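# Sort tested circuit boards into green and red totes

## Task

Testing is complete: remove every circuit board from its tester and place it in the tote whose color (green or red) matches the light showing on that tester. Any board in the wrong-colored tote, or any tote pushed off its bench, means failure. Each tester lid is latched by a hook that lets go when its small black tab is pressed down. The testers are loose, so each must end up still standing on its own plate, turned the same way as at the start. The robot must not topple or finish leaning.

## Robot and tools

ROBOT. A Rainbow Robotics RB-Y1: a differential base (two drive wheels, two rear casters, 0.58 m wide, 0.10 m ahead of the wheel axle and 0.57 m behind it, 0.58 m swept radius when spinning in place), a folding leg and torso, a pan/tilt head, and two seven-joint arms each ending in a parallel gripper. Each hand has a wrist camera in a side case that can collide. With arms at the start pose the robot is up to 0.73 m wide. The base cannot move sideways.

FRAMES. Base frame: origin on the floor between the drive wheels, x forward, y left, z up, metres. Hand positions (left_hand, right_hand) are the midpoint between the finger pads; fingers point along the hand's -z axis and close along its x axis. chest is a spine point 0.08 m below the shoulders. base_odometry uses the base frame as it was at scene start; heading in rad, left positive, -3.142 to 3.142; it counts wheel turns only, so slip and bumps corrupt it.

move. One action per call, plus "cameras" (list of head_camera, left_wrist_camera, right_wrist_camera or all; [] for none; omitted gives all) and "blocking" (default true waits until everything rests; false returns in about 0.5 s while motion continues). Allowed combinations: base and/or joints, optionally with min_time_s or contact_limits; or target, optionally with min_time_s; or contact_limits by itself. No arguments just reports state and images.
- base: one object {"x_m_s", "turn_rad_s", "for_s"}. These are velocities held for a duration, i.e. a relative displacement from where the robot is, not a pose. x_m_s forward positive, magnitude 0.005 to 0.4 m/s or 0; turn_rad_s left positive, 0.02 to 1.509 rad/s or 0; for_s 0.1 to 5 s. Omitted velocities are 0. Acceleration is 0.4 m/s² (turn 0.5 rad/s²), so it coasts up to 1 s (turn 3.1 s) after for_s. Distance is roughly speed × for_s. If |x| + 0.27|turn| exceeds 0.4 both are scaled down. The base keeps pushing if it hits furniture; stalled wheels shut the wheel motors off for 2 s.
- joints: a dict of absolute targets by joint name, radians (grippers in metres of opening). Ranges: torso_squat_rad 0 to 1.2 (higher lowers chest); torso_shift_rad -0.3 to 0.6 (positive hips forward); torso_pitch_rad -0.2 to 1.4 (positive bows forward); torso_yaw_rad -1.5 to 1.5 (left positive; raise both arms outward by at least 0.2 rad first). Torso combined limits: squat+shift <= 1.52; squat-shift+pitch <= 1.57; shift+0.5 pitch-0.4 squat <= 0.7; shift+0.3 pitch-0.5 squat <= 0.39. Arms: shoulder_pitch ±2.356 (negative swings forward/up); left_shoulder_roll 0 to 3.141, right_shoulder_roll -3.141 to 0 (away from body); shoulder_yaw ±2.094; elbow -2.617 to 0.01 (negative bends); forearm_roll ±3.141; wrist_pitch -1.57 to 1.919; hand_roll ±2.705; gripper_m 0 to 0.1. head_pan_rad ±0.523 (left positive), head_tilt_rad -0.35 to 1.57 (positive looks down).
- target: one hand only, an absolute pose: "side" left or right; x, y, z in metres in the base frame (-3 to 3) for the pad midpoint; quat_wxyz four numbers, w first, same convention as the printed hand lines. It is solved once into joint angles, so the hand travels on an arc that can bow over 0.1 m; break long moves into steps. It cannot start while another move runs.
- min_time_s: 0.1 to 8 s, the minimum duration of each arm, head and torso motion in that action.
- contact_limits: per gripper (left_gripper_m, right_gripper_m), current in mA, 200 to 672.5; persists until changed; starts at 672.5. Lower means gentler grip.
To grip, command an opening at least 0.005 m below the object's width; "off_target" or "done" then are both normal.

wait: seconds 0 to 10, plus cameras; returns early once moves finish. stop: brakes all running motion. zoom_image: camera plus region [x0, y0, x1, y1] in pixels of that camera's latest image, at most 504×504 (head image 896×504, wrist images 644×364). finished_scene: scene = the number of the current scene; irreversible; the task must hold with the robot gone.

RESULTS. "move" reads done or the worst status. Hand status: reached (within 10 mm and 2°), short (with error), refused (with reason). Base: done, with "(sent for a of b s)". Joint words: off_target (stopped away, may still push), time_out, contact_stop (torso only), limit_stop_at_<name> (built-in or self-collision guard), not_followed (arm check withheld targets), torque_fault (10 s whole-robot freeze), limit_stop_at_motor_heat. One torso or arm member stopping by contact or timeout halts its whole group. on_its_own lists unrequested behaviour. lidar_m: 12 distances at 0.23 m height, sector 1 ahead, counter-clockwise, "-" for nothing; glass invisible. motor_effort: wheel load in percent, peak in brackets; resting values beyond about 30 suggest pushing. Also joint torques, external torques, wrist force/torque (uncalibrated, offsets up to 16 N), motor temperatures.

CAUTIONS. A refused call, or an unrequested stop, cancels the rest of that reply's move, wait and finished_scene calls. Keep arms from striking or pressing each other (about 0.5 rad outward shoulder roll separates them). Respect joint torque limits (shoulders 63.7, elbows 32.7, wrist joints 22.7 N m; held weight counts). Avoid heavy loads far forward, hard stops after driving forward, torso bending into furniture, and the upper body catching under tables: all can tip the robot. Long stretched holds heat motors. Don't drop or fling parts, slam lids, or knock testers and totes.

Each tool is called in YAML: its name, and indented under it one key for each argument.

## Session

move:

Scene clock: 0.00 s.
Joint torques (N m): no reading
External joint torques (N m): no reading
Motor temperatures (°C): left_arm=[29 32 30 34 39 36 41] | right_arm=[35 33 28 33 45 37 36]
Wrist force (N): no reading
Wrist torque (N m): no reading
Wrist force, peak (N): no reading
base_odometry: x=+0.000 y=+0.000 heading=+0.000
lidar_m: 2.52 2.77 1.96 1.99 2.31 2.11 2.09 2.32 2.40 2.35 2.77 2.54
base_status: not commanded
joint_positions: torso_squat_rad=+0.350 torso_shift_rad=+0.000 torso_pitch_rad=+0.000 torso_yaw_rad=+0.000 left_shoulder_pitch_rad=+0.027 left_shoulder_roll_rad=+0.018 left_shoulder_yaw_rad=-0.025 left_elbow_rad=-0.232 left_forearm_roll_rad=+0.014 left_wrist_pitch_rad=+0.031 left_hand_roll_rad=-0.041 left_gripper_m=+0.100 right_shoulder_pitch_rad=+0.035 right_shoulder_roll_rad=-0.046 right_shoulder_yaw_rad=+0.024 right_elbow_rad=-0.288 right_forearm_roll_rad=+0.041 right_wrist_pitch_rad=+0.022 right_hand_roll_rad=+0.009 right_gripper_m=+0.099 head_pan_rad=+0.000 head_tilt_rad=+0.400
joint_status: not commanded
wheel_motors_off: 0
motor_effort: left_wheel=-1 right_wheel=+3
chest: x=-0.2280 y=-0.0007 z=+1.2475 quat_wxyz=(+1.000, +0.000, +0.000, +0.000) (m; base frame)
left_hand: x=-0.1412 y=+0.2314 z=+0.5672 quat_wxyz=(+0.996, +0.009, -0.088, -0.022) (m; base frame)
right_hand: x=-0.1186 y=-0.2534 z=+0.5712 quat_wxyz=(+0.992, -0.025, -0.115, +0.034) (m; base frame)
pictures: head_camera, left_wrist_camera, right_wrist_camera

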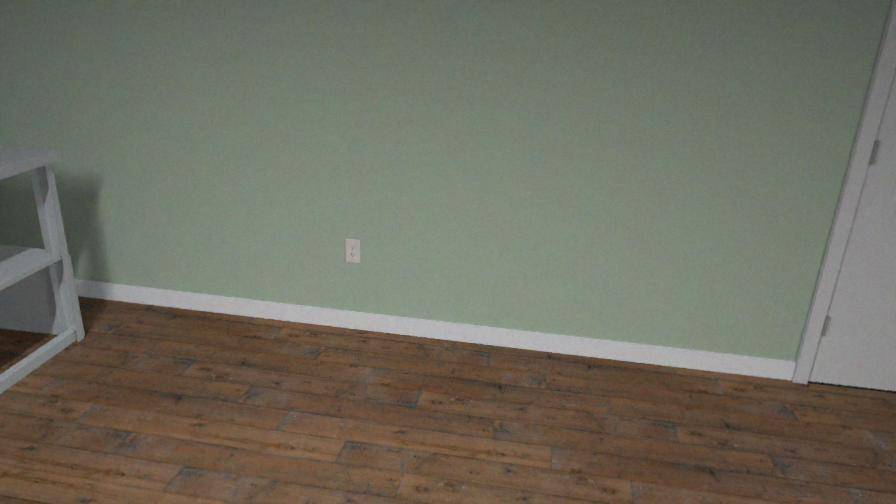

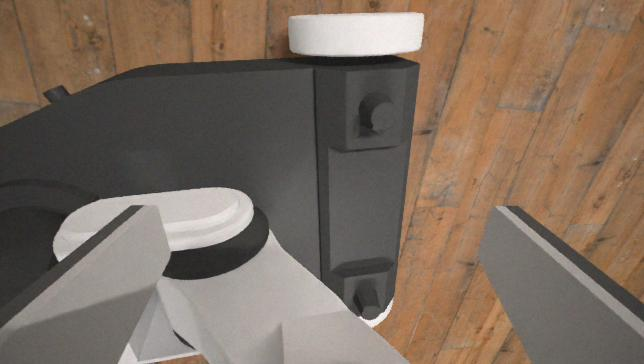

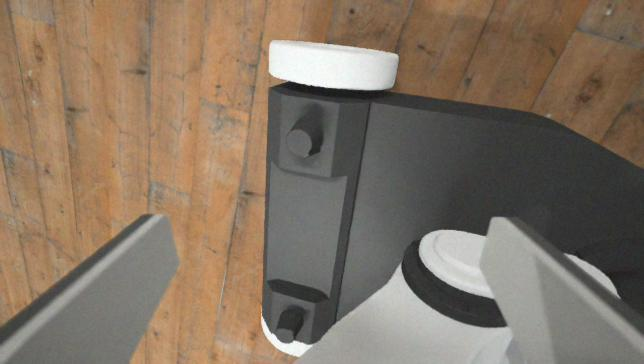

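Look around: pan by turning in place.

move:
  base: {"turn_rad_s": 0.6, "for_s": 2}
  cameras: ["head_camera"]

move:
  base: {"turn_rad_s": 0.6, "for_s": 2}
  cameras: ["head_camera"]

move:
  base: {"turn_rad_s": 0.6, "for_s": 2}
  cameras: ["head_camera"]

move:
  base: {"turn_rad_s": 0.6, "for_s": 2}
  cameras: ["head_camera"]

Scene clock: 11.13 s.
Joint torques (N m): left_arm=[-2.02 0.51 -0.09 -0.79 0.22 -0.42 0.08] | right_arm=[-2.19 -0.89 -0.77 -1.17 -0.17 -0.64 0.01]
External joint torques (N m): left_arm=[-0.08 -0.1 -0.15 0.2 0.22 0.03 0.09] | right_arm=[0.11 0.91 -0.59 0.29 -0.23 -0.11 0]
Motor temperatures (°C): left_arm=[29 32 30 34 39 36 41] | right_arm=[35 33 28 33 45 37 36]
Wrist force (N): left_arm=[-2.9 -0.5 -9.7] | right_arm=[0.8 11.0 -12.4]
Wrist torque (N m): left_arm=[0.02 -0.46 -0.19] | right_arm=[-0.07 0.76 0.49]
Wrist force, peak (N): left_arm=[-2.9 -0.3 -9.9] | right_arm=[0.4 11.4 -12.9]
move: done
base_odometry: x=+0.000 y=+0.000 heading=+1.200
lidar_m: 1.96 2.31 2.36 2.09 2.09 2.48 2.35 2.38 2.80 2.53 2.53 2.89
base_status: done (sent for 2 of 2 s)
joint_positions: torso_squat_rad=+0.350 torso_shift_rad=+0.000 torso_pitch_rad=+0.000 torso_yaw_rad=+0.000 left_shoulder_pitch_rad=+0.027 left_shoulder_roll_rad=+0.018 left_shoulder_yaw_rad=-0.025 left_elbow_rad=-0.232 left_forearm_roll_rad=+0.014 left_wrist_pitch_rad=+0.031 left_hand_roll_rad=-0.041 left_gripper_m=+0.100 right_shoulder_pitch_rad=+0.035 right_shoulder_roll_rad=-0.046 right_shoulder_yaw_rad=+0.024 right_elbow_rad=-0.288 right_forearm_roll_rad=+0.041 right_wrist_pitch_rad=+0.022 right_hand_roll_rad=+0.009 right_gripper_m=+0.099 head_pan_rad=+0.000 head_tilt_rad=+0.400
joint_status: not commanded
wheel_motors_off: 0
motor_effort: left_wheel=+0(20) right_wheel=+4(26)
chest: x=-0.2280 y=-0.0008 z=+1.2475 quat_wxyz=(+1.000, +0.000, +0.000, +0.000) (m; base frame)
left_hand: x=-0.1412 y=+0.2314 z=+0.5672 quat_wxyz=(+0.996, +0.009, -0.088, -0.022) (m; base frame)
right_hand: x=-0.1186 y=-0.2534 z=+0.5712 quat_wxyz=(+0.992, -0.025, -0.115, +0.034) (m; base frame)
pictures: head_camera
camera_calibration:
head_camera: T_world_to_cam=[[0.00558801, -0.998763, 0.0494093, -0.0729345], [-0.352737, -0.0482027, -0.93448, 1.33893], [0.935706, -0.0122066, -0.35257, 0.642056], [0, 0, 0, 1]] pos_world=[-0.128077, -0.000466786, 1.48118]

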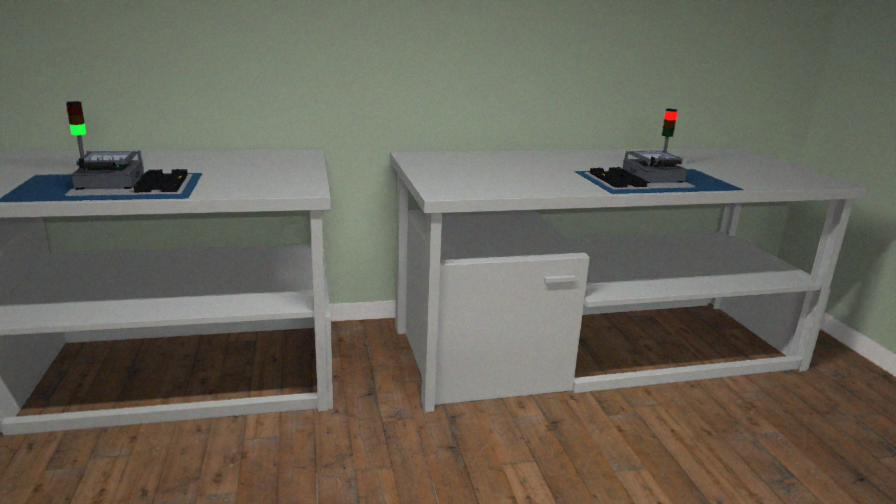

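Scene clock: 14.67 s.
Joint torques (N m): left_arm=[-1.96 0.61 -0.07 -0.88 0.17 -0.38 0.09] | right_arm=[-2.34 -0.87 -0.61 -1.16 -0.18 -0.56 0.02]
External joint torques (N m): left_arm=[-0.03 0 -0.13 0.1 0.16 0.07 0.1] | right_arm=[-0.04 0.93 -0.43 0.3 -0.24 -0.03 0.01]
Motor temperatures (°C): left_arm=[29 32 30 34 39 36 41] | right_arm=[35 33 28 33 45 37 36]
Wrist force (N): left_arm=[-2.8 -0.3 -9.6] | right_arm=[0.8 10.9 -12.7]
Wrist torque (N m): left_arm=[0.00 -0.46 -0.21] | right_arm=[-0.07 0.74 0.52]
Wrist force, peak (N): left_arm=[-3.0 -0.6 -9.9] | right_arm=[0.7 11.3 -12.9]
move: done
base_odometry: x=+0.000 y=+0.000 heading=+2.399
lidar_m: 2.21 2.08 2.13 2.77 2.32 2.76 2.71 2.55 2.60 2.09 1.96 2.31
base_status: done (sent for 2 of 2 s)
joint_positions: torso_squat_rad=+0.350 torso_shift_rad=+0.000 torso_pitch_rad=+0.000 torso_yaw_rad=+0.000 left_shoulder_pitch_rad=+0.027 left_shoulder_roll_rad=+0.018 left_shoulder_yaw_rad=-0.025 left_elbow_rad=-0.232 left_forearm_roll_rad=+0.014 left_wrist_pitch_rad=+0.031 left_hand_roll_rad=-0.041 left_gripper_m=+0.100 right_shoulder_pitch_rad=+0.035 right_shoulder_roll_rad=-0.046 right_shoulder_yaw_rad=+0.024 right_elbow_rad=-0.288 right_forearm_roll_rad=+0.041 right_wrist_pitch_rad=+0.022 right_hand_roll_rad=+0.009 right_gripper_m=+0.099 head_pan_rad=+0.000 head_tilt_rad=+0.400
joint_status: not commanded
wheel_motors_off: 0
motor_effort: left_wheel=+1(14) right_wheel=+4(23)
chest: x=-0.2280 y=-0.0008 z=+1.2475 quat_wxyz=(+1.000, +0.000, +0.000, +0.000) (m; base frame)
left_hand: x=-0.1412 y=+0.2314 z=+0.5672 quat_wxyz=(+0.996, +0.009, -0.088, -0.022) (m; base frame)
right_hand: x=-0.1186 y=-0.2534 z=+0.5712 quat_wxyz=(+0.992, -0.025, -0.115, +0.034) (m; base frame)
pictures: head_camera
camera_calibration:
head_camera: T_world_to_cam=[[0.00558765, -0.998763, 0.0494113, -0.0729361], [-0.352736, -0.0482045, -0.934481, 1.33893], [0.935706, -0.0122076, -0.352569, 0.642056], [0, 0, 0, 1]] pos_world=[-0.128079, -0.000465419, 1.48118]

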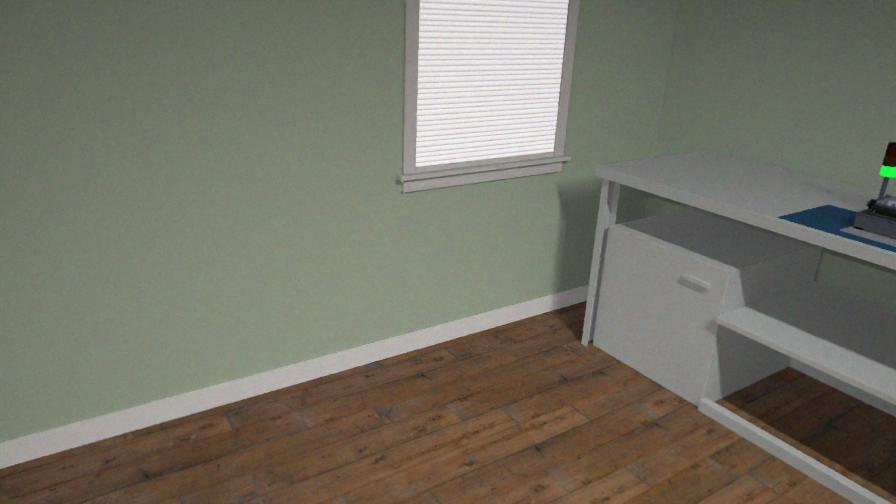

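Scene clock: 18.20 s.
Joint torques (N m): left_arm=[-2.01 0.65 0.15 -0.82 0.18 -0.49 0.06] | right_arm=[-2.42 -0.83 -0.41 -1.13 -0.09 -0.59 0.08]
External joint torques (N m): left_arm=[-0.08 0.04 0.1 0.16 0.18 -0.03 0.06] | right_arm=[-0.12 0.97 -0.23 0.33 -0.15 -0.07 0.07]
Motor temperatures (°C): left_arm=[29 32 30 34 39 36 41] | right_arm=[35 33 28 33 45 37 36]
Wrist force (N): left_arm=[-2.8 -0.5 -9.6] | right_arm=[0.5 11.1 -12.3]
Wrist torque (N m): left_arm=[0.03 -0.46 -0.21] | right_arm=[-0.07 0.72 0.50]
Wrist force, peak (N): left_arm=[-2.9 -0.5 -9.9] | right_arm=[0.9 11.3 -12.8]
move: done
base_odometry: x=+0.000 y=+0.000 heading=-2.684
lidar_m: 2.22 2.40 2.32 2.77 2.57 2.52 2.67 1.99 2.01 2.34 2.13 2.08
base_status: done (sent for 2 of 2 s)
joint_positions: torso_squat_rad=+0.350 torso_shift_rad=+0.000 torso_pitch_rad=+0.000 torso_yaw_rad=+0.000 left_shoulder_pitch_rad=+0.027 left_shoulder_roll_rad=+0.018 left_shoulder_yaw_rad=-0.025 left_elbow_rad=-0.232 left_forearm_roll_rad=+0.014 left_wrist_pitch_rad=+0.031 left_hand_roll_rad=-0.041 left_gripper_m=+0.100 right_shoulder_pitch_rad=+0.035 right_shoulder_roll_rad=-0.046 right_shoulder_yaw_rad=+0.024 right_elbow_rad=-0.288 right_forearm_roll_rad=+0.041 right_wrist_pitch_rad=+0.022 right_hand_roll_rad=+0.009 right_gripper_m=+0.099 head_pan_rad=+0.000 head_tilt_rad=+0.400
joint_status: not commanded
wheel_motors_off: 0
motor_effort: left_wheel=+1(14) right_wheel=+4(23)
chest: x=-0.2280 y=-0.0008 z=+1.2475 quat_wxyz=(+1.000, +0.000, +0.000, +0.000) (m; base frame)
left_hand: x=-0.1412 y=+0.2314 z=+0.5672 quat_wxyz=(+0.996, +0.009, -0.088, -0.022) (m; base frame)
right_hand: x=-0.1186 y=-0.2534 z=+0.5712 quat_wxyz=(+0.992, -0.025, -0.115, +0.034) (m; base frame)
pictures: head_camera
camera_calibration:
head_camera: T_world_to_cam=[[0.00558713, -0.998763, 0.0494116, -0.0729362], [-0.352735, -0.0482046, -0.934481, 1.33893], [0.935706, -0.0122082, -0.352568, 0.642056], [0, 0, 0, 1]] pos_world=[-0.128079, -0.000464979, 1.48118]

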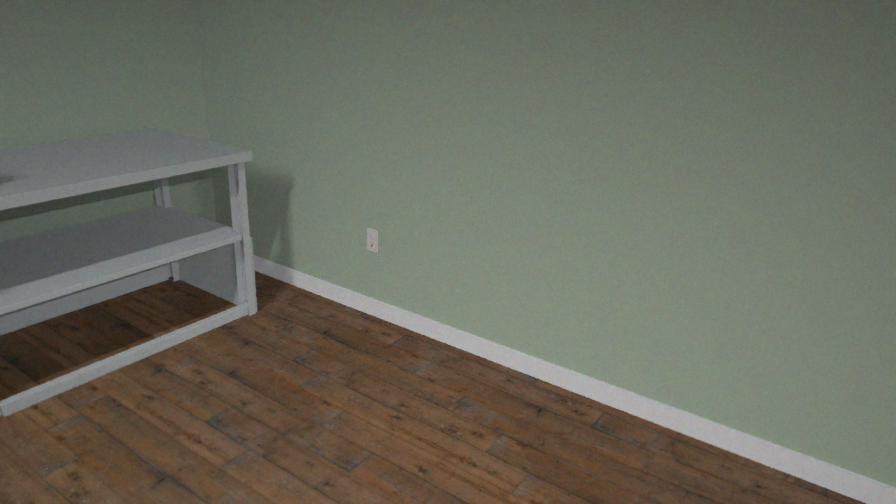

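Scene clock: 21.73 s.
Joint torques (N m): left_arm=[-1.92 0.66 0.2 -0.89 0.26 -0.43 0.07] | right_arm=[-2.21 -1.01 -0.25 -1.1 -0.21 -0.54 0.06]
External joint torques (N m): left_arm=[0.01 0.05 0.15 0.09 0.25 0.02 0.08] | right_arm=[0.09 0.8 -0.08 0.36 -0.27 -0.02 0.04]
Motor temperatures (°C): left_arm=[29 32 30 34 39 36 41] | right_arm=[35 33 28 33 45 37 36]
Wrist force (N): left_arm=[-2.6 -0.4 -9.6] | right_arm=[0.6 11.3 -12.8]
Wrist torque (N m): left_arm=[-0.01 -0.44 -0.21] | right_arm=[-0.10 0.73 0.50]
Wrist force, peak (N): left_arm=[-2.9 -0.4 -9.9] | right_arm=[0.7 11.2 -13.0]
move: done
base_odometry: x=+0.000 y=+0.000 heading=-1.484
lidar_m: 2.32 2.76 2.52 2.52 2.86 1.95 1.99 2.34 2.12 2.12 2.36 2.36
base_status: done (sent for 2 of 2 s)
joint_positions: torso_squat_rad=+0.350 torso_shift_rad=+0.000 torso_pitch_rad=+0.000 torso_yaw_rad=+0.000 left_shoulder_pitch_rad=+0.027 left_shoulder_roll_rad=+0.018 left_shoulder_yaw_rad=-0.025 left_elbow_rad=-0.232 left_forearm_roll_rad=+0.014 left_wrist_pitch_rad=+0.031 left_hand_roll_rad=-0.041 left_gripper_m=+0.100 right_shoulder_pitch_rad=+0.035 right_shoulder_roll_rad=-0.046 right_shoulder_yaw_rad=+0.024 right_elbow_rad=-0.288 right_forearm_roll_rad=+0.041 right_wrist_pitch_rad=+0.022 right_hand_roll_rad=+0.009 right_gripper_m=+0.099 head_pan_rad=+0.000 head_tilt_rad=+0.400
joint_status: not commanded
wheel_motors_off: 0
motor_effort: left_wheel=+0(15) right_wheel=+4(24)
chest: x=-0.2280 y=-0.0008 z=+1.2475 quat_wxyz=(+1.000, +0.000, +0.000, +0.000) (m; base frame)
left_hand: x=-0.1412 y=+0.2314 z=+0.5672 quat_wxyz=(+0.996, +0.009, -0.088, -0.022) (m; base frame)
right_hand: x=-0.1186 y=-0.2534 z=+0.5712 quat_wxyz=(+0.992, -0.025, -0.115, +0.034) (m; base frame)
pictures: head_camera
camera_calibration:
head_camera: T_world_to_cam=[[0.00558701, -0.998763, 0.049412, -0.0729363], [-0.352735, -0.0482049, -0.934481, 1.33893], [0.935707, -0.0122084, -0.352568, 0.642055], [0, 0, 0, 1]] pos_world=[-0.12808, -0.000464473, 1.48118]

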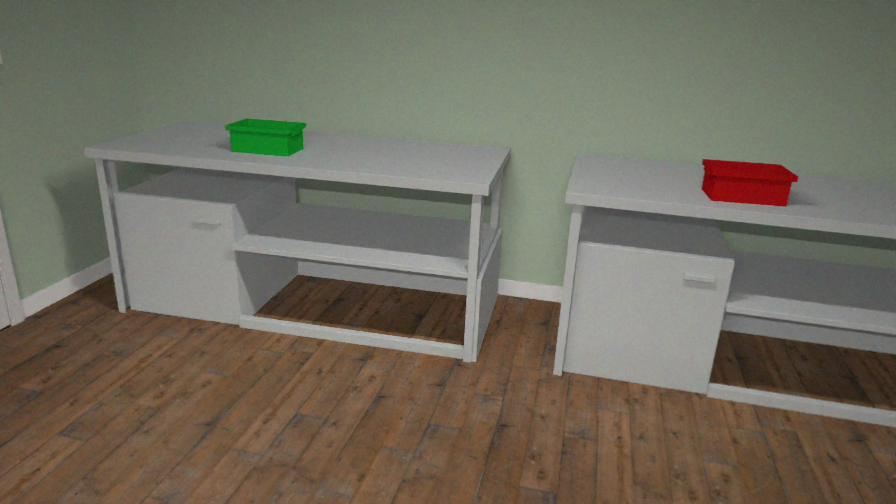

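move:
  base: {"turn_rad_s": -1.2, "for_s": 2.45}
  cameras: []

move:
  base: {"x_m_s": 0.4, "for_s": 3.2}
  cameras: []

move:
  base: {"turn_rad_s": -0.36, "for_s": 1}
  joints: {"head_tilt_rad": 0.6}
  cameras: ["head_camera"]

Scene clock: 55.73 s.
Joint torques (N m): left_arm=[-2.03 0.54 0.03 -0.89 0.18 -0.4 0.11] | right_arm=[-2.44 -1.16 -0.53 -1.08 -0.15 -0.6 0.01]
External joint torques (N m): left_arm=[-0.1 -0.07 -0.03 0.09 0.18 0.05 0.12] | right_arm=[-0.14 0.65 -0.36 0.38 -0.22 -0.08 0]
Motor temperatures (°C): left_arm=[29 32 30 34 39 36 41] | right_arm=[35 33 28 33 45 37 36]
Wrist force (N): left_arm=[-2.7 -0.4 -9.8] | right_arm=[0.7 10.8 -12.4]
Wrist torque (N m): left_arm=[0.00 -0.44 -0.21] | right_arm=[-0.04 0.76 0.51]
Wrist force, peak (N): left_arm=[-2.7 0.0 -10.0] | right_arm=[0.9 11.5 -12.9]
move: done
base_odometry: x=+0.000 y=+0.000 heading=+1.839
lidar_m: 2.31 2.24 2.10 2.13 2.75 2.33 2.35 2.71 2.54 2.58 2.10 1.95
base_status: done (sent for 2.47 of 2.47 s)
joint_positions: torso_squat_rad=+0.350 torso_shift_rad=+0.000 torso_pitch_rad=+0.000 torso_yaw_rad=+0.000 left_shoulder_pitch_rad=+0.027 left_shoulder_roll_rad=+0.018 left_shoulder_yaw_rad=-0.025 left_elbow_rad=-0.232 left_forearm_roll_rad=+0.014 left_wrist_pitch_rad=+0.031 left_hand_roll_rad=-0.041 left_gripper_m=+0.100 right_shoulder_pitch_rad=+0.035 right_shoulder_roll_rad=-0.046 right_shoulder_yaw_rad=+0.024 right_elbow_rad=-0.288 right_forearm_roll_rad=+0.041 right_wrist_pitch_rad=+0.022 right_hand_roll_rad=+0.009 right_gripper_m=+0.099 head_pan_rad=+0.000 head_tilt_rad=+0.400
joint_status: not commanded
wheel_motors_off: 0
motor_effort: left_wheel=+4(33) right_wheel=+1(23)
chest: x=-0.2281 y=-0.0007 z=+1.2475 quat_wxyz=(+1.000, +0.000, +0.000, +0.000) (m; base frame)
left_hand: x=-0.1412 y=+0.2314 z=+0.5672 quat_wxyz=(+0.996, +0.009, -0.088, -0.022) (m; base frame)
right_hand: x=-0.1186 y=-0.2534 z=+0.5712 quat_wxyz=(+0.992, -0.025, -0.115, +0.034) (m; base frame)
pictures: none
No camera images: "cameras" was empty.

Scene clock: 60.47 s.
Joint torques (N m): left_arm=[-1.5 0.69 -0.16 -0.78 0.21 -0.53 0.04] | right_arm=[-2.05 -1.08 -0.82 -1.06 -0.14 -0.64 -0.04]
External joint torques (N m): left_arm=[0.43 0.08 -0.21 0.2 0.2 -0.08 0.05] | right_arm=[0.24 0.73 -0.64 0.4 -0.2 -0.11 -0.05]
Motor temperatures (°C): left_arm=[29 32 30 34 39 36 41] | right_arm=[35 33 28 33 45 37 36]
Wrist force (N): left_arm=[-3.0 -0.5 -9.5] | right_arm=[0.8 10.9 -12.7]
Wrist torque (N m): left_arm=[0.00 -0.48 -0.19] | right_arm=[-0.06 0.76 0.51]
Wrist force, peak (N): left_arm=[-2.8 -0.4 -10.1] | right_arm=[1.0 11.2 -13.1]
move: done
base_odometry: x=-0.339 y=+1.234 heading=+1.839
lidar_m: 1.03 1.11 1.55 1.59 2.04 3.51 3.60 3.29 3.08 1.19 0.96 1.50
base_status: done (sent for 3.2 of 3.2 s)
joint_positions: torso_squat_rad=+0.350 torso_shift_rad=+0.000 torso_pitch_rad=+0.000 torso_yaw_rad=+0.000 left_shoulder_pitch_rad=+0.026 left_shoulder_roll_rad=+0.018 left_shoulder_yaw_rad=-0.025 left_elbow_rad=-0.232 left_forearm_roll_rad=+0.014 left_wrist_pitch_rad=+0.031 left_hand_roll_rad=-0.041 left_gripper_m=+0.100 right_shoulder_pitch_rad=+0.035 right_shoulder_roll_rad=-0.046 right_shoulder_yaw_rad=+0.024 right_elbow_rad=-0.288 right_forearm_roll_rad=+0.041 right_wrist_pitch_rad=+0.022 right_hand_roll_rad=+0.009 right_gripper_m=+0.099 head_pan_rad=+0.000 head_tilt_rad=+0.400
joint_status: not commanded
wheel_motors_off: 0
motor_effort: left_wheel=-4(30) right_wheel=+2(30)
chest: x=-0.2280 y=-0.0007 z=+1.2475 quat_wxyz=(+1.000, +0.000, +0.000, +0.000) (m; base frame)
left_hand: x=-0.1412 y=+0.2314 z=+0.5672 quat_wxyz=(+0.996, +0.009, -0.088, -0.022) (m; base frame)
right_hand: x=-0.1186 y=-0.2534 z=+0.5712 quat_wxyz=(+0.992, -0.025, -0.115, +0.034) (m; base frame)
pictures: none
No camera images: "cameras" was empty.

Scene clock: 62.47 s.
Joint torques (N m): left_arm=[-1.79 0.67 -0.04 -0.93 0.23 -0.49 0.15] | right_arm=[-2.37 -0.97 -0.75 -1.25 -0.18 -0.59 -0.05]
External joint torques (N m): left_arm=[0.14 0.06 -0.09 0.05 0.23 -0.04 0.16] | right_arm=[-0.07 0.84 -0.57 0.21 -0.25 -0.07 -0.06]
Motor temperatures (°C): left_arm=[29 32 30 34 39 36 41] | right_arm=[35 33 28 33 45 37 36]
Wrist force (N): left_arm=[-2.5 -0.4 -9.5] | right_arm=[0.8 11.1 -12.3]
Wrist torque (N m): left_arm=[0.01 -0.43 -0.22] | right_arm=[-0.08 0.76 0.51]
Wrist force, peak (N): left_arm=[-3.1 -0.6 -9.8] | right_arm=[0.8 11.4 -13.0]
move: done
base_odometry: x=-0.339 y=+1.234 heading=+1.479
lidar_m: 1.50 1.03 1.31 1.55 1.65 2.41 3.52 4.04 3.14 2.74 1.18 0.95
base_status: done (sent for 1 of 1 s)
joint_positions: torso_squat_rad=+0.350 torso_shift_rad=+0.000 torso_pitch_rad=+0.000 torso_yaw_rad=+0.000 left_shoulder_pitch_rad=+0.027 left_shoulder_roll_rad=+0.018 left_shoulder_yaw_rad=-0.025 left_elbow_rad=-0.232 left_forearm_roll_rad=+0.014 left_wrist_pitch_rad=+0.031 left_hand_roll_rad=-0.041 left_gripper_m=+0.100 right_shoulder_pitch_rad=+0.035 right_shoulder_roll_rad=-0.046 right_shoulder_yaw_rad=+0.024 right_elbow_rad=-0.288 right_forearm_roll_rad=+0.041 right_wrist_pitch_rad=+0.022 right_hand_roll_rad=+0.009 right_gripper_m=+0.099 head_pan_rad=+0.000 head_tilt_rad=+0.600
joint_status: all done
wheel_motors_off: 0
motor_effort: left_wheel=+3(30) right_wheel=+1(27)
chest: x=-0.2280 y=-0.0007 z=+1.2475 quat_wxyz=(+1.000, +0.000, +0.000, +0.000) (m; base frame)
left_hand: x=-0.1412 y=+0.2314 z=+0.5672 quat_wxyz=(+0.996, +0.009, -0.088, -0.022) (m; base frame)
right_hand: x=-0.1186 y=-0.2534 z=+0.5712 quat_wxyz=(+0.992, -0.025, -0.115, +0.034) (m; base frame)
pictures: head_camera
camera_calibration:
head_camera: T_world_to_cam=[[0.0154824, -0.998759, 0.0473432, -0.0678516], [-0.531381, -0.0483277, -0.845753, 1.17372], [0.846992, -0.012063, -0.531469, 0.882723], [0, 0, 0, 1]] pos_world=[-0.122919, -0.000396118, 1.46503]

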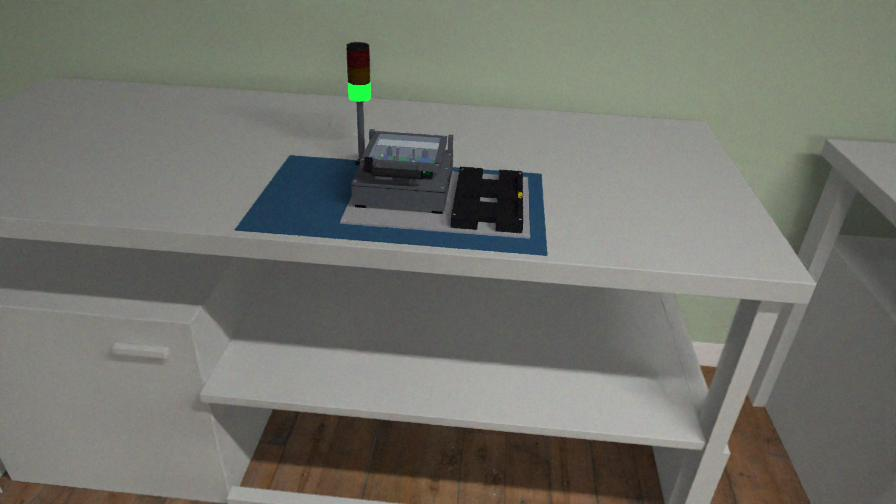

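zoom_image:
  camera: "head_camera"
  region: [330, 110, 550, 250]

Scaled by 2.291 from the camera's 896x504 image, which has a finer 1280x720 frame.

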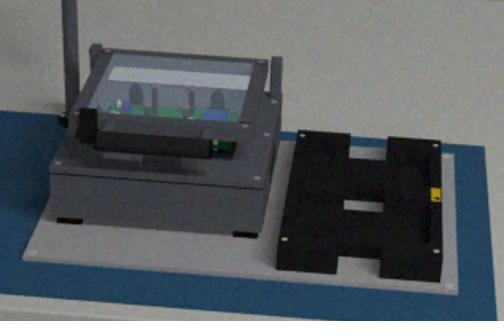

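move:
  joints: {"left_shoulder_roll_rad": 0.4, "right_shoulder_roll_rad": -0.4, "left_shoulder_pitch_rad": 0.3, "right_shoulder_pitch_rad": 0.3, "left_elbow_rad": -2.1, "right_elbow_rad": -2.1, "head_tilt_rad": 0.75}
  cameras: []

move:
  base: {"x_m_s": 0.3, "for_s": 1.6}

Scene clock: 86.80 s.
Joint torques (N m): left_arm=[-5.55 6.09 4.52 -8.64 0.19 -1.57 0.11] | right_arm=[-5.28 -6.4 -4.34 -8.81 -0.04 -1.75 0.12]
External joint torques (N m): left_arm=[0.8 0.92 0.15 1.19 0.16 0.21 0.15] | right_arm=[1.08 -0.32 0.31 1.38 -0.26 0.08 0.07]
Motor temperatures (°C): left_arm=[29 32 30 34 38 36 41] | right_arm=[35 33 28 33 45 37 36]
Wrist force (N): left_arm=[-7.7 -2.8 -2.8] | right_arm=[-3.4 13.4 -5.8]
Wrist torque (N m): left_arm=[0.21 -0.80 -0.21] | right_arm=[-0.27 0.55 0.48]
Wrist force, peak (N): left_arm=[-4.4 -0.8 -9.8] | right_arm=[1.6 12.4 -12.9]
move: done
base_odometry: x=-0.339 y=+1.234 heading=+1.479
lidar_m: 1.50 1.03 1.31 1.55 1.65 2.41 3.52 4.05 3.13 2.75 1.18 0.95
base_status: not commanded
joint_positions: torso_squat_rad=+0.350 torso_shift_rad=+0.000 torso_pitch_rad=+0.000 torso_yaw_rad=+0.000 left_shoulder_pitch_rad=+0.300 left_shoulder_roll_rad=+0.400 left_shoulder_yaw_rad=-0.025 left_elbow_rad=-2.100 left_forearm_roll_rad=+0.014 left_wrist_pitch_rad=+0.031 left_hand_roll_rad=-0.041 left_gripper_m=+0.100 right_shoulder_pitch_rad=+0.300 right_shoulder_roll_rad=-0.400 right_shoulder_yaw_rad=+0.024 right_elbow_rad=-2.100 right_forearm_roll_rad=+0.041 right_wrist_pitch_rad=+0.021 right_hand_roll_rad=+0.009 right_gripper_m=+0.099 head_pan_rad=+0.000 head_tilt_rad=+0.750
joint_status: all done
wheel_motors_off: 0
motor_effort: left_wheel=+7(7) right_wheel=+3(3)
chest: x=-0.2280 y=-0.0007 z=+1.2475 quat_wxyz=(+1.000, +0.000, +0.000, +0.000) (m; base frame)
left_hand: x=+0.2022 y=+0.2796 z=+1.1371 quat_wxyz=(+0.622, +0.118, -0.755, -0.171) (m; base frame)
right_hand: x=+0.2018 y=-0.2806 z=+1.1389 quat_wxyz=(+0.616, -0.126, -0.757, +0.177) (m; base frame)
pictures: none
No camera images: "cameras" was empty.

Scene clock: 89.70 s.
Joint torques (N m): left_arm=[-5.86 5.89 4.27 -8.52 0.26 -1.59 0.07] | right_arm=[-5.49 -6.54 -4.33 -8.8 0.11 -1.76 0.1]
External joint torques (N m): left_arm=[0.49 0.71 -0.1 1.32 0.22 0.19 0.11] | right_arm=[0.86 -0.46 0.31 1.39 -0.11 0.07 0.05]
Motor temperatures (°C): left_arm=[29 32 30 34 38 36 41] | right_arm=[35 33 28 33 45 37 36]
Wrist force (N): left_arm=[-7.5 -2.6 -2.9] | right_arm=[-3.3 13.3 -5.3]
Wrist torque (N m): left_arm=[0.20 -0.78 -0.21] | right_arm=[-0.25 0.55 0.48]
Wrist force, peak (N): left_arm=[-7.8 -2.7 -3.0] | right_arm=[-3.6 13.5 -5.8]
move: done
base_odometry: x=-0.295 y=+1.712 heading=+1.479
lidar_m: 1.02 0.72 0.66 1.52 1.62 2.35 4.00 4.12 3.17 0.98 0.63 0.87
base_status: done (sent for 1.6 of 1.6 s)
joint_positions: torso_squat_rad=+0.350 torso_shift_rad=+0.000 torso_pitch_rad=+0.000 torso_yaw_rad=+0.000 left_shoulder_pitch_rad=+0.300 left_shoulder_roll_rad=+0.400 left_shoulder_yaw_rad=-0.025 left_elbow_rad=-2.100 left_forearm_roll_rad=+0.014 left_wrist_pitch_rad=+0.031 left_hand_roll_rad=-0.041 left_gripper_m=+0.100 right_shoulder_pitch_rad=+0.300 right_shoulder_roll_rad=-0.400 right_shoulder_yaw_rad=+0.024 right_elbow_rad=-2.100 right_forearm_roll_rad=+0.041 right_wrist_pitch_rad=+0.021 right_hand_roll_rad=+0.009 right_gripper_m=+0.099 head_pan_rad=+0.000 head_tilt_rad=+0.750
joint_status: not commanded
wheel_motors_off: 0
motor_effort: left_wheel=-3(32) right_wheel=+3(29)
chest: x=-0.2280 y=-0.0007 z=+1.2475 quat_wxyz=(+1.000, +0.000, +0.000, +0.000) (m; base frame)
left_hand: x=+0.2022 y=+0.2796 z=+1.1371 quat_wxyz=(+0.622, +0.118, -0.755, -0.171) (m; base frame)
right_hand: x=+0.2018 y=-0.2806 z=+1.1388 quat_wxyz=(+0.616, -0.126, -0.757, +0.177) (m; base frame)
pictures: head_camera, left_wrist_camera, right_wrist_camera
camera_calibration:
head_camera: T_world_to_cam=[[0.0225158, -0.998757, 0.0444643, -0.0622576], [-0.651787, -0.0483888, -0.756856, 1.02022], [0.758067, -0.0119401, -0.652067, 1.039], [0, 0, 0, 1]] pos_world=[-0.121265, -0.000407552, 1.45242]
left_wrist_camera: T_world_to_cam=[[-0.185292, -0.378259, 0.906966, -0.889407], [-0.512057, -0.750578, -0.417648, 0.822571], [0.838728, -0.541805, -0.054614, 0.113022], [0, 0, 0, 1]] pos_world=[0.161609, 0.342214, 1.15638]
right_wrist_camera: T_world_to_cam=[[0.224114, -0.389443, -0.893369, 0.865365], [-0.460597, 0.765519, -0.449257, 0.852605], [0.85885, 0.512167, -0.00781266, 0.0510065], [0, 0, 0, 1]] pos_world=[0.15496, -0.341799, 1.15653]

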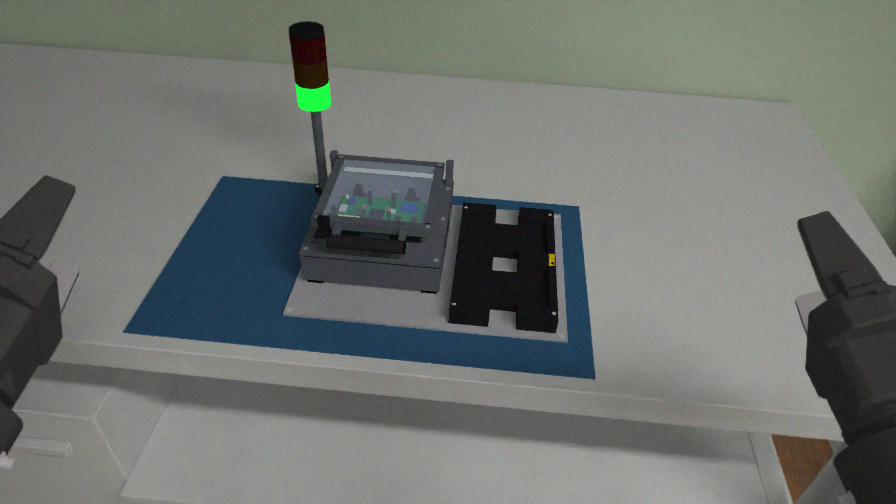

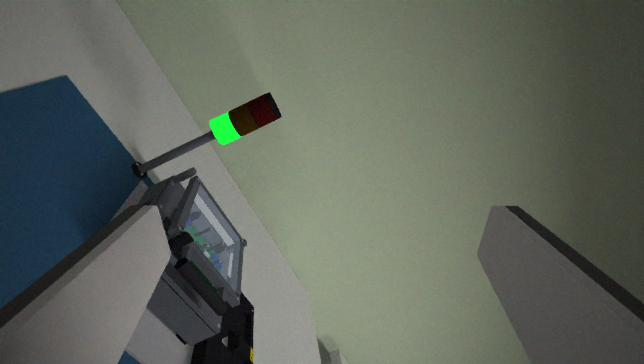

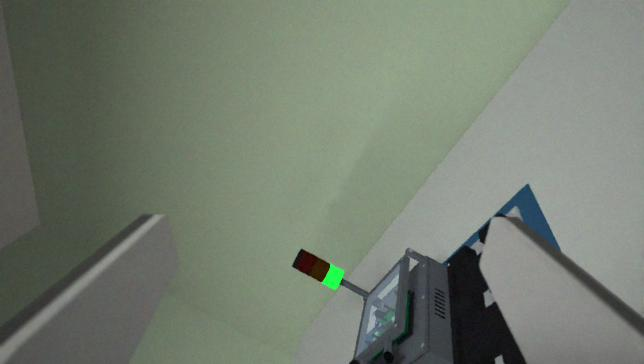

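zoom_image:
  camera: "head_camera"
  region: [280, 140, 600, 340]

zoom_image:
  camera: "head_camera"
  region: [300, 150, 460, 290]

zoom_image:
  camera: "left_wrist_camera"
  region: [130, 160, 300, 350]

zoom_image:
  camera: "right_wrist_camera"
  region: [320, 230, 520, 364]

Scaled by 1.575 from the camera's 896x504 image, which has a finer 1280x720 frame.

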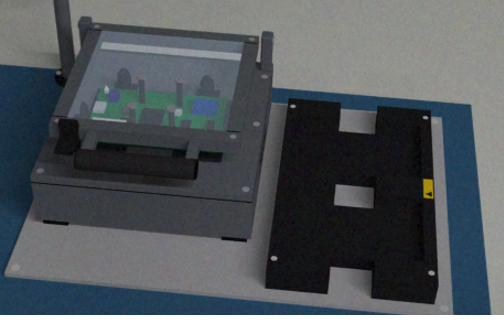

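Scaled by 3.150 from the camera's 896x504 image, which has a finer 1280x720 frame.

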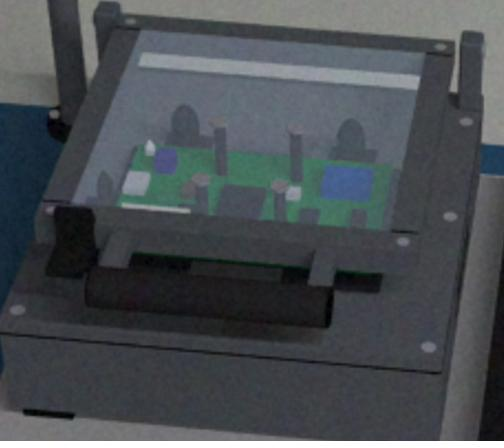

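Scaled by 2.653 from the camera's 644x364 image, which has a finer 920x520 frame.

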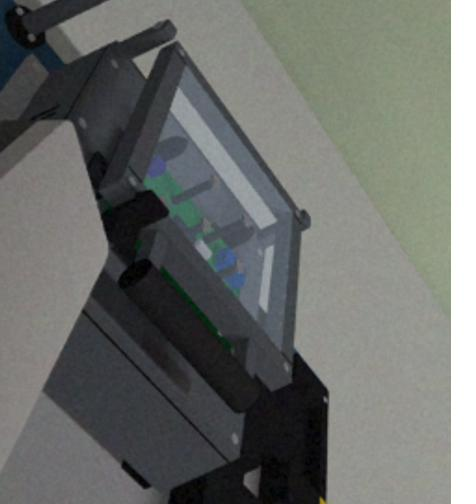

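Scaled by 2.520 from the camera's 644x364 image, which has a finer 1265x715 frame.

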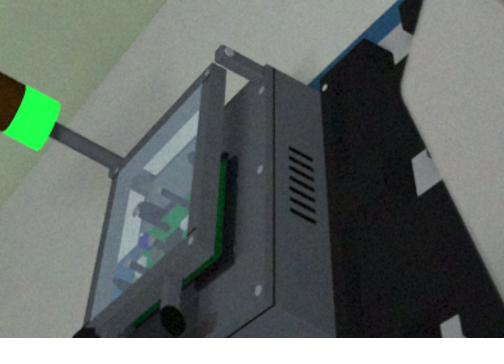

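move:
  base: {"turn_rad_s": -0.1, "for_s": 0.65}
  cameras: []

move:
  base: {"x_m_s": 0.2, "for_s": 1.0}
  joints: {"torso_pitch_rad": 0.3, "head_tilt_rad": 0.8}

Scene clock: 127.83 s.
Joint torques (N m): left_arm=[-5.93 5.93 4.28 -8.62 0.3 -1.6 0] | right_arm=[-5.57 -6.24 -4.46 -8.9 0.09 -1.66 0.05]
External joint torques (N m): left_arm=[0.42 0.75 -0.09 1.22 0.26 0.18 0.04] | right_arm=[0.79 -0.16 0.18 1.29 -0.13 0.17 0]
Motor temperatures (°C): left_arm=[29 32 30 34 38 36 41] | right_arm=[35 34 28 33 45 37 36]
Wrist force (N): left_arm=[-7.5 -2.5 -2.6] | right_arm=[-3.0 13.2 -5.6]
Wrist torque (N m): left_arm=[0.18 -0.78 -0.20] | right_arm=[-0.25 0.59 0.47]
Wrist force, peak (N): left_arm=[-7.9 -2.7 -2.6] | right_arm=[-3.1 13.6 -5.5]
move: done
base_odometry: x=-0.295 y=+1.712 heading=+1.413
lidar_m: 1.02 0.77 0.66 1.52 1.58 2.20 4.00 4.33 3.23 1.23 0.63 0.80
base_status: done (sent for 0.67 of 0.67 s)
joint_positions: torso_squat_rad=+0.350 torso_shift_rad=+0.000 torso_pitch_rad=+0.000 torso_yaw_rad=+0.000 left_shoulder_pitch_rad=+0.300 left_shoulder_roll_rad=+0.400 left_shoulder_yaw_rad=-0.025 left_elbow_rad=-2.100 left_forearm_roll_rad=+0.014 left_wrist_pitch_rad=+0.031 left_hand_roll_rad=-0.041 left_gripper_m=+0.100 right_shoulder_pitch_rad=+0.300 right_shoulder_roll_rad=-0.400 right_shoulder_yaw_rad=+0.024 right_elbow_rad=-2.100 right_forearm_roll_rad=+0.041 right_wrist_pitch_rad=+0.021 right_hand_roll_rad=+0.009 right_gripper_m=+0.099 head_pan_rad=+0.000 head_tilt_rad=+0.750
joint_status: not commanded
wheel_motors_off: 0
motor_effort: left_wheel=-1(28) right_wheel=-6(29)
chest: x=-0.2280 y=-0.0007 z=+1.2475 quat_wxyz=(+1.000, +0.000, +0.000, +0.000) (m; base frame)
left_hand: x=+0.2022 y=+0.2796 z=+1.1371 quat_wxyz=(+0.622, +0.118, -0.755, -0.171) (m; base frame)
right_hand: x=+0.2018 y=-0.2806 z=+1.1389 quat_wxyz=(+0.616, -0.126, -0.757, +0.177) (m; base frame)
pictures: none
No camera images: "cameras" was empty.

Scene clock: 130.00 s.
Joint torques (N m): left_arm=[-0.89 5.68 4.22 -8.64 0.29 -1.64 0.04] | right_arm=[-0.4 -6.04 -3.83 -8.81 0 -1.88 0.06]
External joint torques (N m): left_arm=[0.33 0.78 0.14 1.11 0.25 0.21 0.09] | right_arm=[0.34 -0.32 0.61 1.28 -0.23 0.01 0.01]
Motor temperatures (°C): left_arm=[29 32 30 34 38 36 41] | right_arm=[35 34 28 33 45 37 36]
Wrist force (N): left_arm=[-7.8 -2.4 -4.6] | right_arm=[-3.3 13.3 -7.1]
Wrist torque (N m): left_arm=[0.14 -0.80 -0.20] | right_arm=[-0.26 0.58 0.46]
Wrist force, peak (N): left_arm=[-7.7 -2.6 -4.9] | right_arm=[-3.6 13.4 -8.0]
move: done
base_odometry: x=-0.263 y=+1.910 heading=+1.412
lidar_m: 0.82 0.76 0.56 0.73 1.58 2.19 4.20 4.33 3.23 0.59 0.57 0.81
base_status: done (sent for 1 of 1 s)
joint_positions: torso_squat_rad=+0.350 torso_shift_rad=+0.000 torso_pitch_rad=+0.300 torso_yaw_rad=+0.000 left_shoulder_pitch_rad=+0.300 left_shoulder_roll_rad=+0.400 left_shoulder_yaw_rad=-0.025 left_elbow_rad=-2.100 left_forearm_roll_rad=+0.014 left_wrist_pitch_rad=+0.031 left_hand_roll_rad=-0.041 left_gripper_m=+0.100 right_shoulder_pitch_rad=+0.300 right_shoulder_roll_rad=-0.400 right_shoulder_yaw_rad=+0.024 right_elbow_rad=-2.100 right_forearm_roll_rad=+0.041 right_wrist_pitch_rad=+0.021 right_hand_roll_rad=+0.009 right_gripper_m=+0.099 head_pan_rad=+0.000 head_tilt_rad=+0.800
joint_status: all done
wheel_motors_off: 0
motor_effort: left_wheel=-4(28) right_wheel=+3(32)
chest: x=-0.1366 y=-0.0007 z=+1.2337 quat_wxyz=(+0.989, +0.000, +0.149, +0.000) (m; base frame)
left_hand: x=+0.2417 y=+0.2797 z=+1.0011 quat_wxyz=(+0.728, +0.091, -0.653, -0.186) (m; base frame)
right_hand: x=+0.2420 y=-0.2805 z=+1.0029 quat_wxyz=(+0.723, -0.098, -0.656, +0.194) (m; base frame)
pictures: head_camera, left_wrist_camera, right_wrist_camera
camera_calibration:
head_camera: T_world_to_cam=[[0.0366519, -0.998748, 0.0340373, -0.0486936], [-0.871763, -0.0486061, -0.48751, 0.701131], [0.488554, -0.0118043, -0.872454, 1.20391], [0, 0, 0, 1]] pos_world=[0.0248297, -0.000342119, 1.39382]
left_wrist_camera: T_world_to_cam=[[0.0910516, -0.378236, 0.92122, -0.839767], [-0.612442, -0.750708, -0.247694, 0.64026], [0.785254, -0.541641, -0.300001, 0.331022], [0, 0, 0, 1]] pos_world=[0.208648, 0.342313, 1.03151]
right_wrist_camera: T_world_to_cam=[[-0.0498394, -0.389459, -0.919694, 0.827603], [-0.572943, 0.765404, -0.293074, 0.680467], [0.818078, 0.512326, -0.261285, 0.279496], [0, 0, 0, 1]] pos_world=[0.202467, -0.341707, 1.0336]

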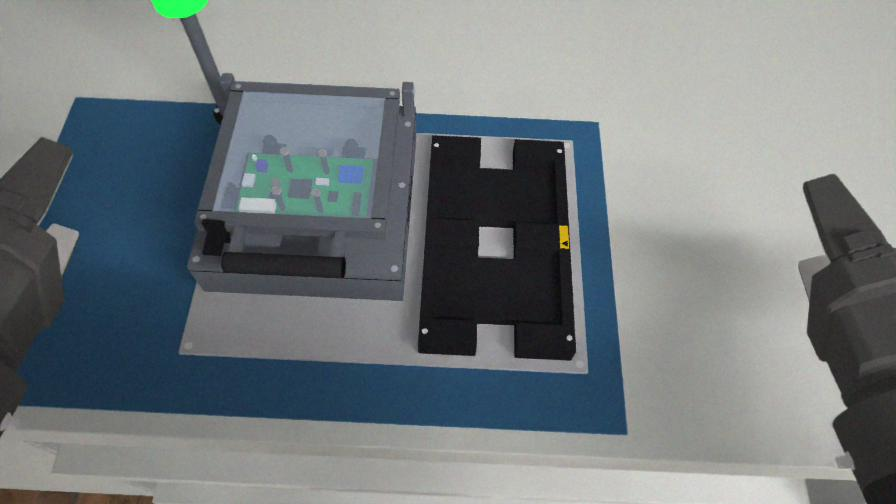

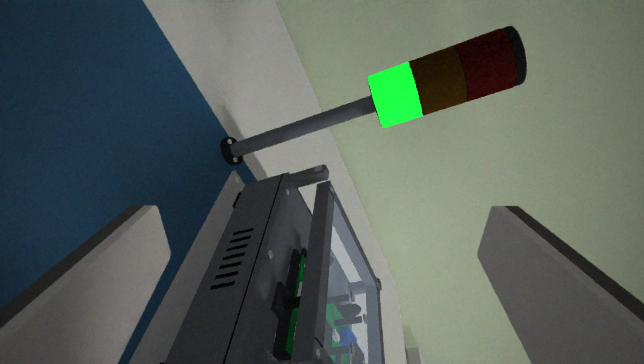

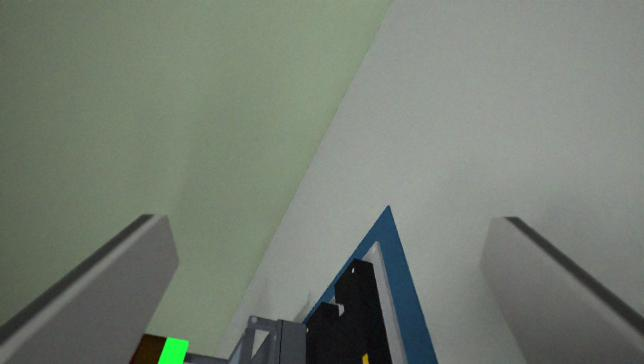

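zoom_image:
  camera: "head_camera"
  region: [170, 60, 430, 310]

zoom_image:
  camera: "head_camera"
  region: [185, 190, 295, 290]

zoom_image:
  camera: "left_wrist_camera"
  region: [170, 150, 400, 364]

Scaled by 1.938 from the camera's 896x504 image, which has a finer 1280x720 frame.

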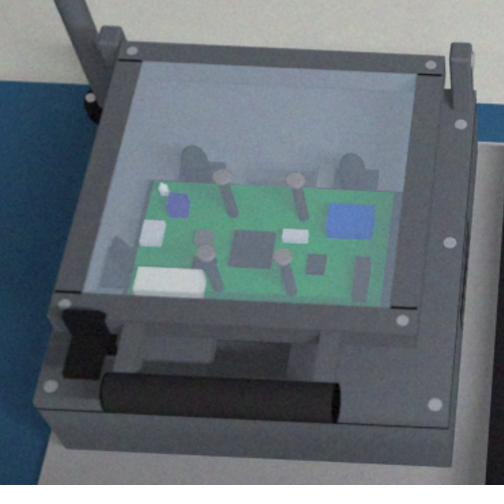

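Scaled by 4.582 from the camera's 896x504 image, which has a finer 1280x720 frame.

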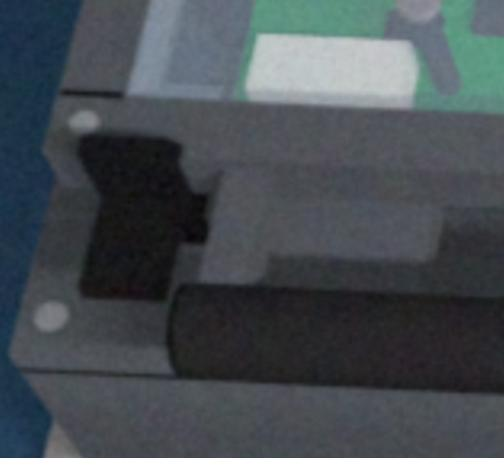

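Scaled by 2.191 from the camera's 644x364 image, which has a finer 920x520 frame.

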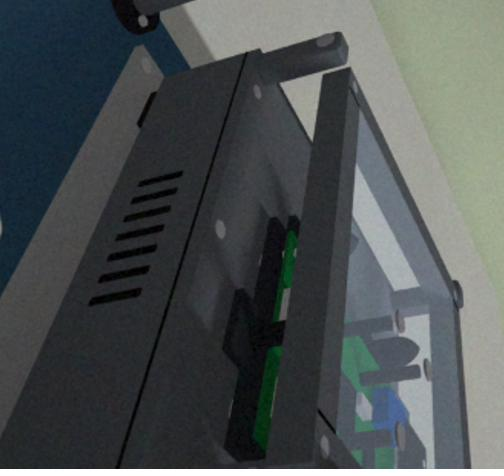

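move:
  target: {"side":"left","x":0.2,"y":0.2,"z":1.0,"quat_wxyz":[0.924,0,-0.383,0]}
  cameras: ["left_wrist_camera","head_camera"]

zoom_image:
  camera: "left_wrist_camera"
  region: [160, 60, 480, 320]

Scene clock: 155.10 s.
Joint torques (N m): left_arm=[-3.59 -1.02 -0.83 -8.42 0.05 -1.56 0.15] | right_arm=[-0.46 -5.82 -4.11 -8.65 -0.05 -1.79 0.07]
External joint torques (N m): left_arm=[-0.02 -0.34 -0.6 0.89 0.11 -0.1 0.19] | right_arm=[0.28 -0.1 0.33 1.44 -0.29 0.1 0.02]
Motor temperatures (°C): left_arm=[29 32 30 34 38 36 41] | right_arm=[35 34 28 34 45 37 36]
Wrist force (N): left_arm=[-6.2 -0.3 -8.1] | right_arm=[-2.9 12.8 -7.6]
Wrist torque (N m): left_arm=[0.03 -0.62 -0.19] | right_arm=[-0.21 0.61 0.47]
Wrist force, peak (N): left_arm=[-6.4 0.2 -8.4] | right_arm=[-3.3 13.5 -7.7]
move: done
base_odometry: x=-0.263 y=+1.910 heading=+1.412
lidar_m: 0.82 0.76 0.57 0.73 1.58 2.19 4.20 4.33 3.22 0.59 0.57 0.81
base_status: not commanded
joint_positions: torso_squat_rad=+0.350 torso_shift_rad=+0.000 torso_pitch_rad=+0.300 torso_yaw_rad=+0.000 left_shoulder_pitch_rad=+0.105 left_shoulder_roll_rad=+0.000 left_shoulder_yaw_rad=-0.134 left_elbow_rad=-2.568 left_forearm_roll_rad=-0.093 left_wrist_pitch_rad=+1.385 left_hand_roll_rad=+0.053 left_gripper_m=+0.100 right_shoulder_pitch_rad=+0.300 right_shoulder_roll_rad=-0.400 right_shoulder_yaw_rad=+0.024 right_elbow_rad=-2.100 right_forearm_roll_rad=+0.041 right_wrist_pitch_rad=+0.021 right_hand_roll_rad=+0.009 right_gripper_m=+0.099 head_pan_rad=+0.000 head_tilt_rad=+0.800
joint_status: all done
wheel_motors_off: 0
motor_effort: left_wheel=-4(6) right_wheel=+3(4)
chest: x=-0.1366 y=-0.0007 z=+1.2337 quat_wxyz=(+0.989, +0.000, +0.149, +0.000) (m; base frame)
left_hand: x=+0.2000 y=+0.2001 z=+1.0000 quat_wxyz=(+0.924, +0.000, -0.383, +0.000) (m; base frame)
left_hand_status: reached (checked arc, planned for 1.2 s): 0 mm and 0.0 deg off.
right_hand: x=+0.2420 y=-0.2805 z=+1.0029 quat_wxyz=(+0.723, -0.098, -0.656, +0.194) (m; base frame)
pictures: head_camera, left_wrist_camera
camera_calibration:
head_camera: T_world_to_cam=[[0.0366497, -0.99875, 0.033982, -0.0486567], [-0.871761, -0.0485773, -0.487516, 0.701134], [0.488558, -0.0117569, -0.872452, 1.20391], [0, 0, 0, 1]] pos_world=[0.0248249, -0.000382503, 1.39382]
left_wrist_camera: T_world_to_cam=[[0.715063, 0.0153056, 0.698892, -0.84631], [-0.331877, -0.872478, 0.358663, -0.0835052], [0.615258, -0.488413, -0.618798, 0.66254], [0, 0, 0, 1]] pos_world=[0.169819, 0.26369, 1.03141]

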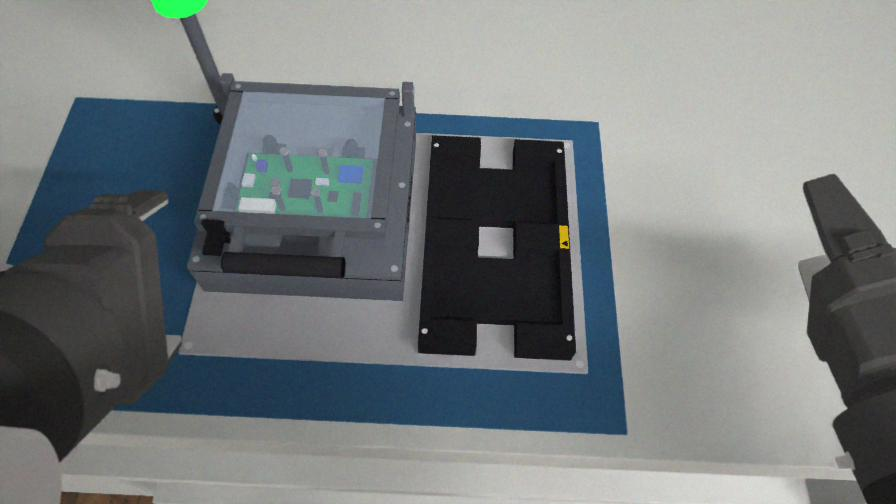

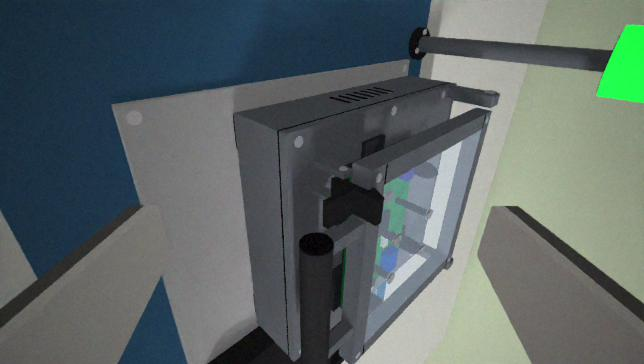

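Scaled by 1.575 from the camera's 644x364 image, which has a finer 920x520 frame.

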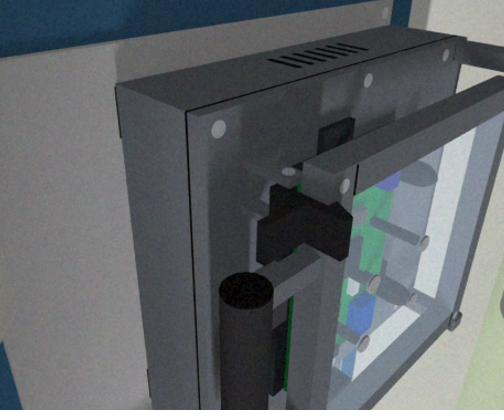

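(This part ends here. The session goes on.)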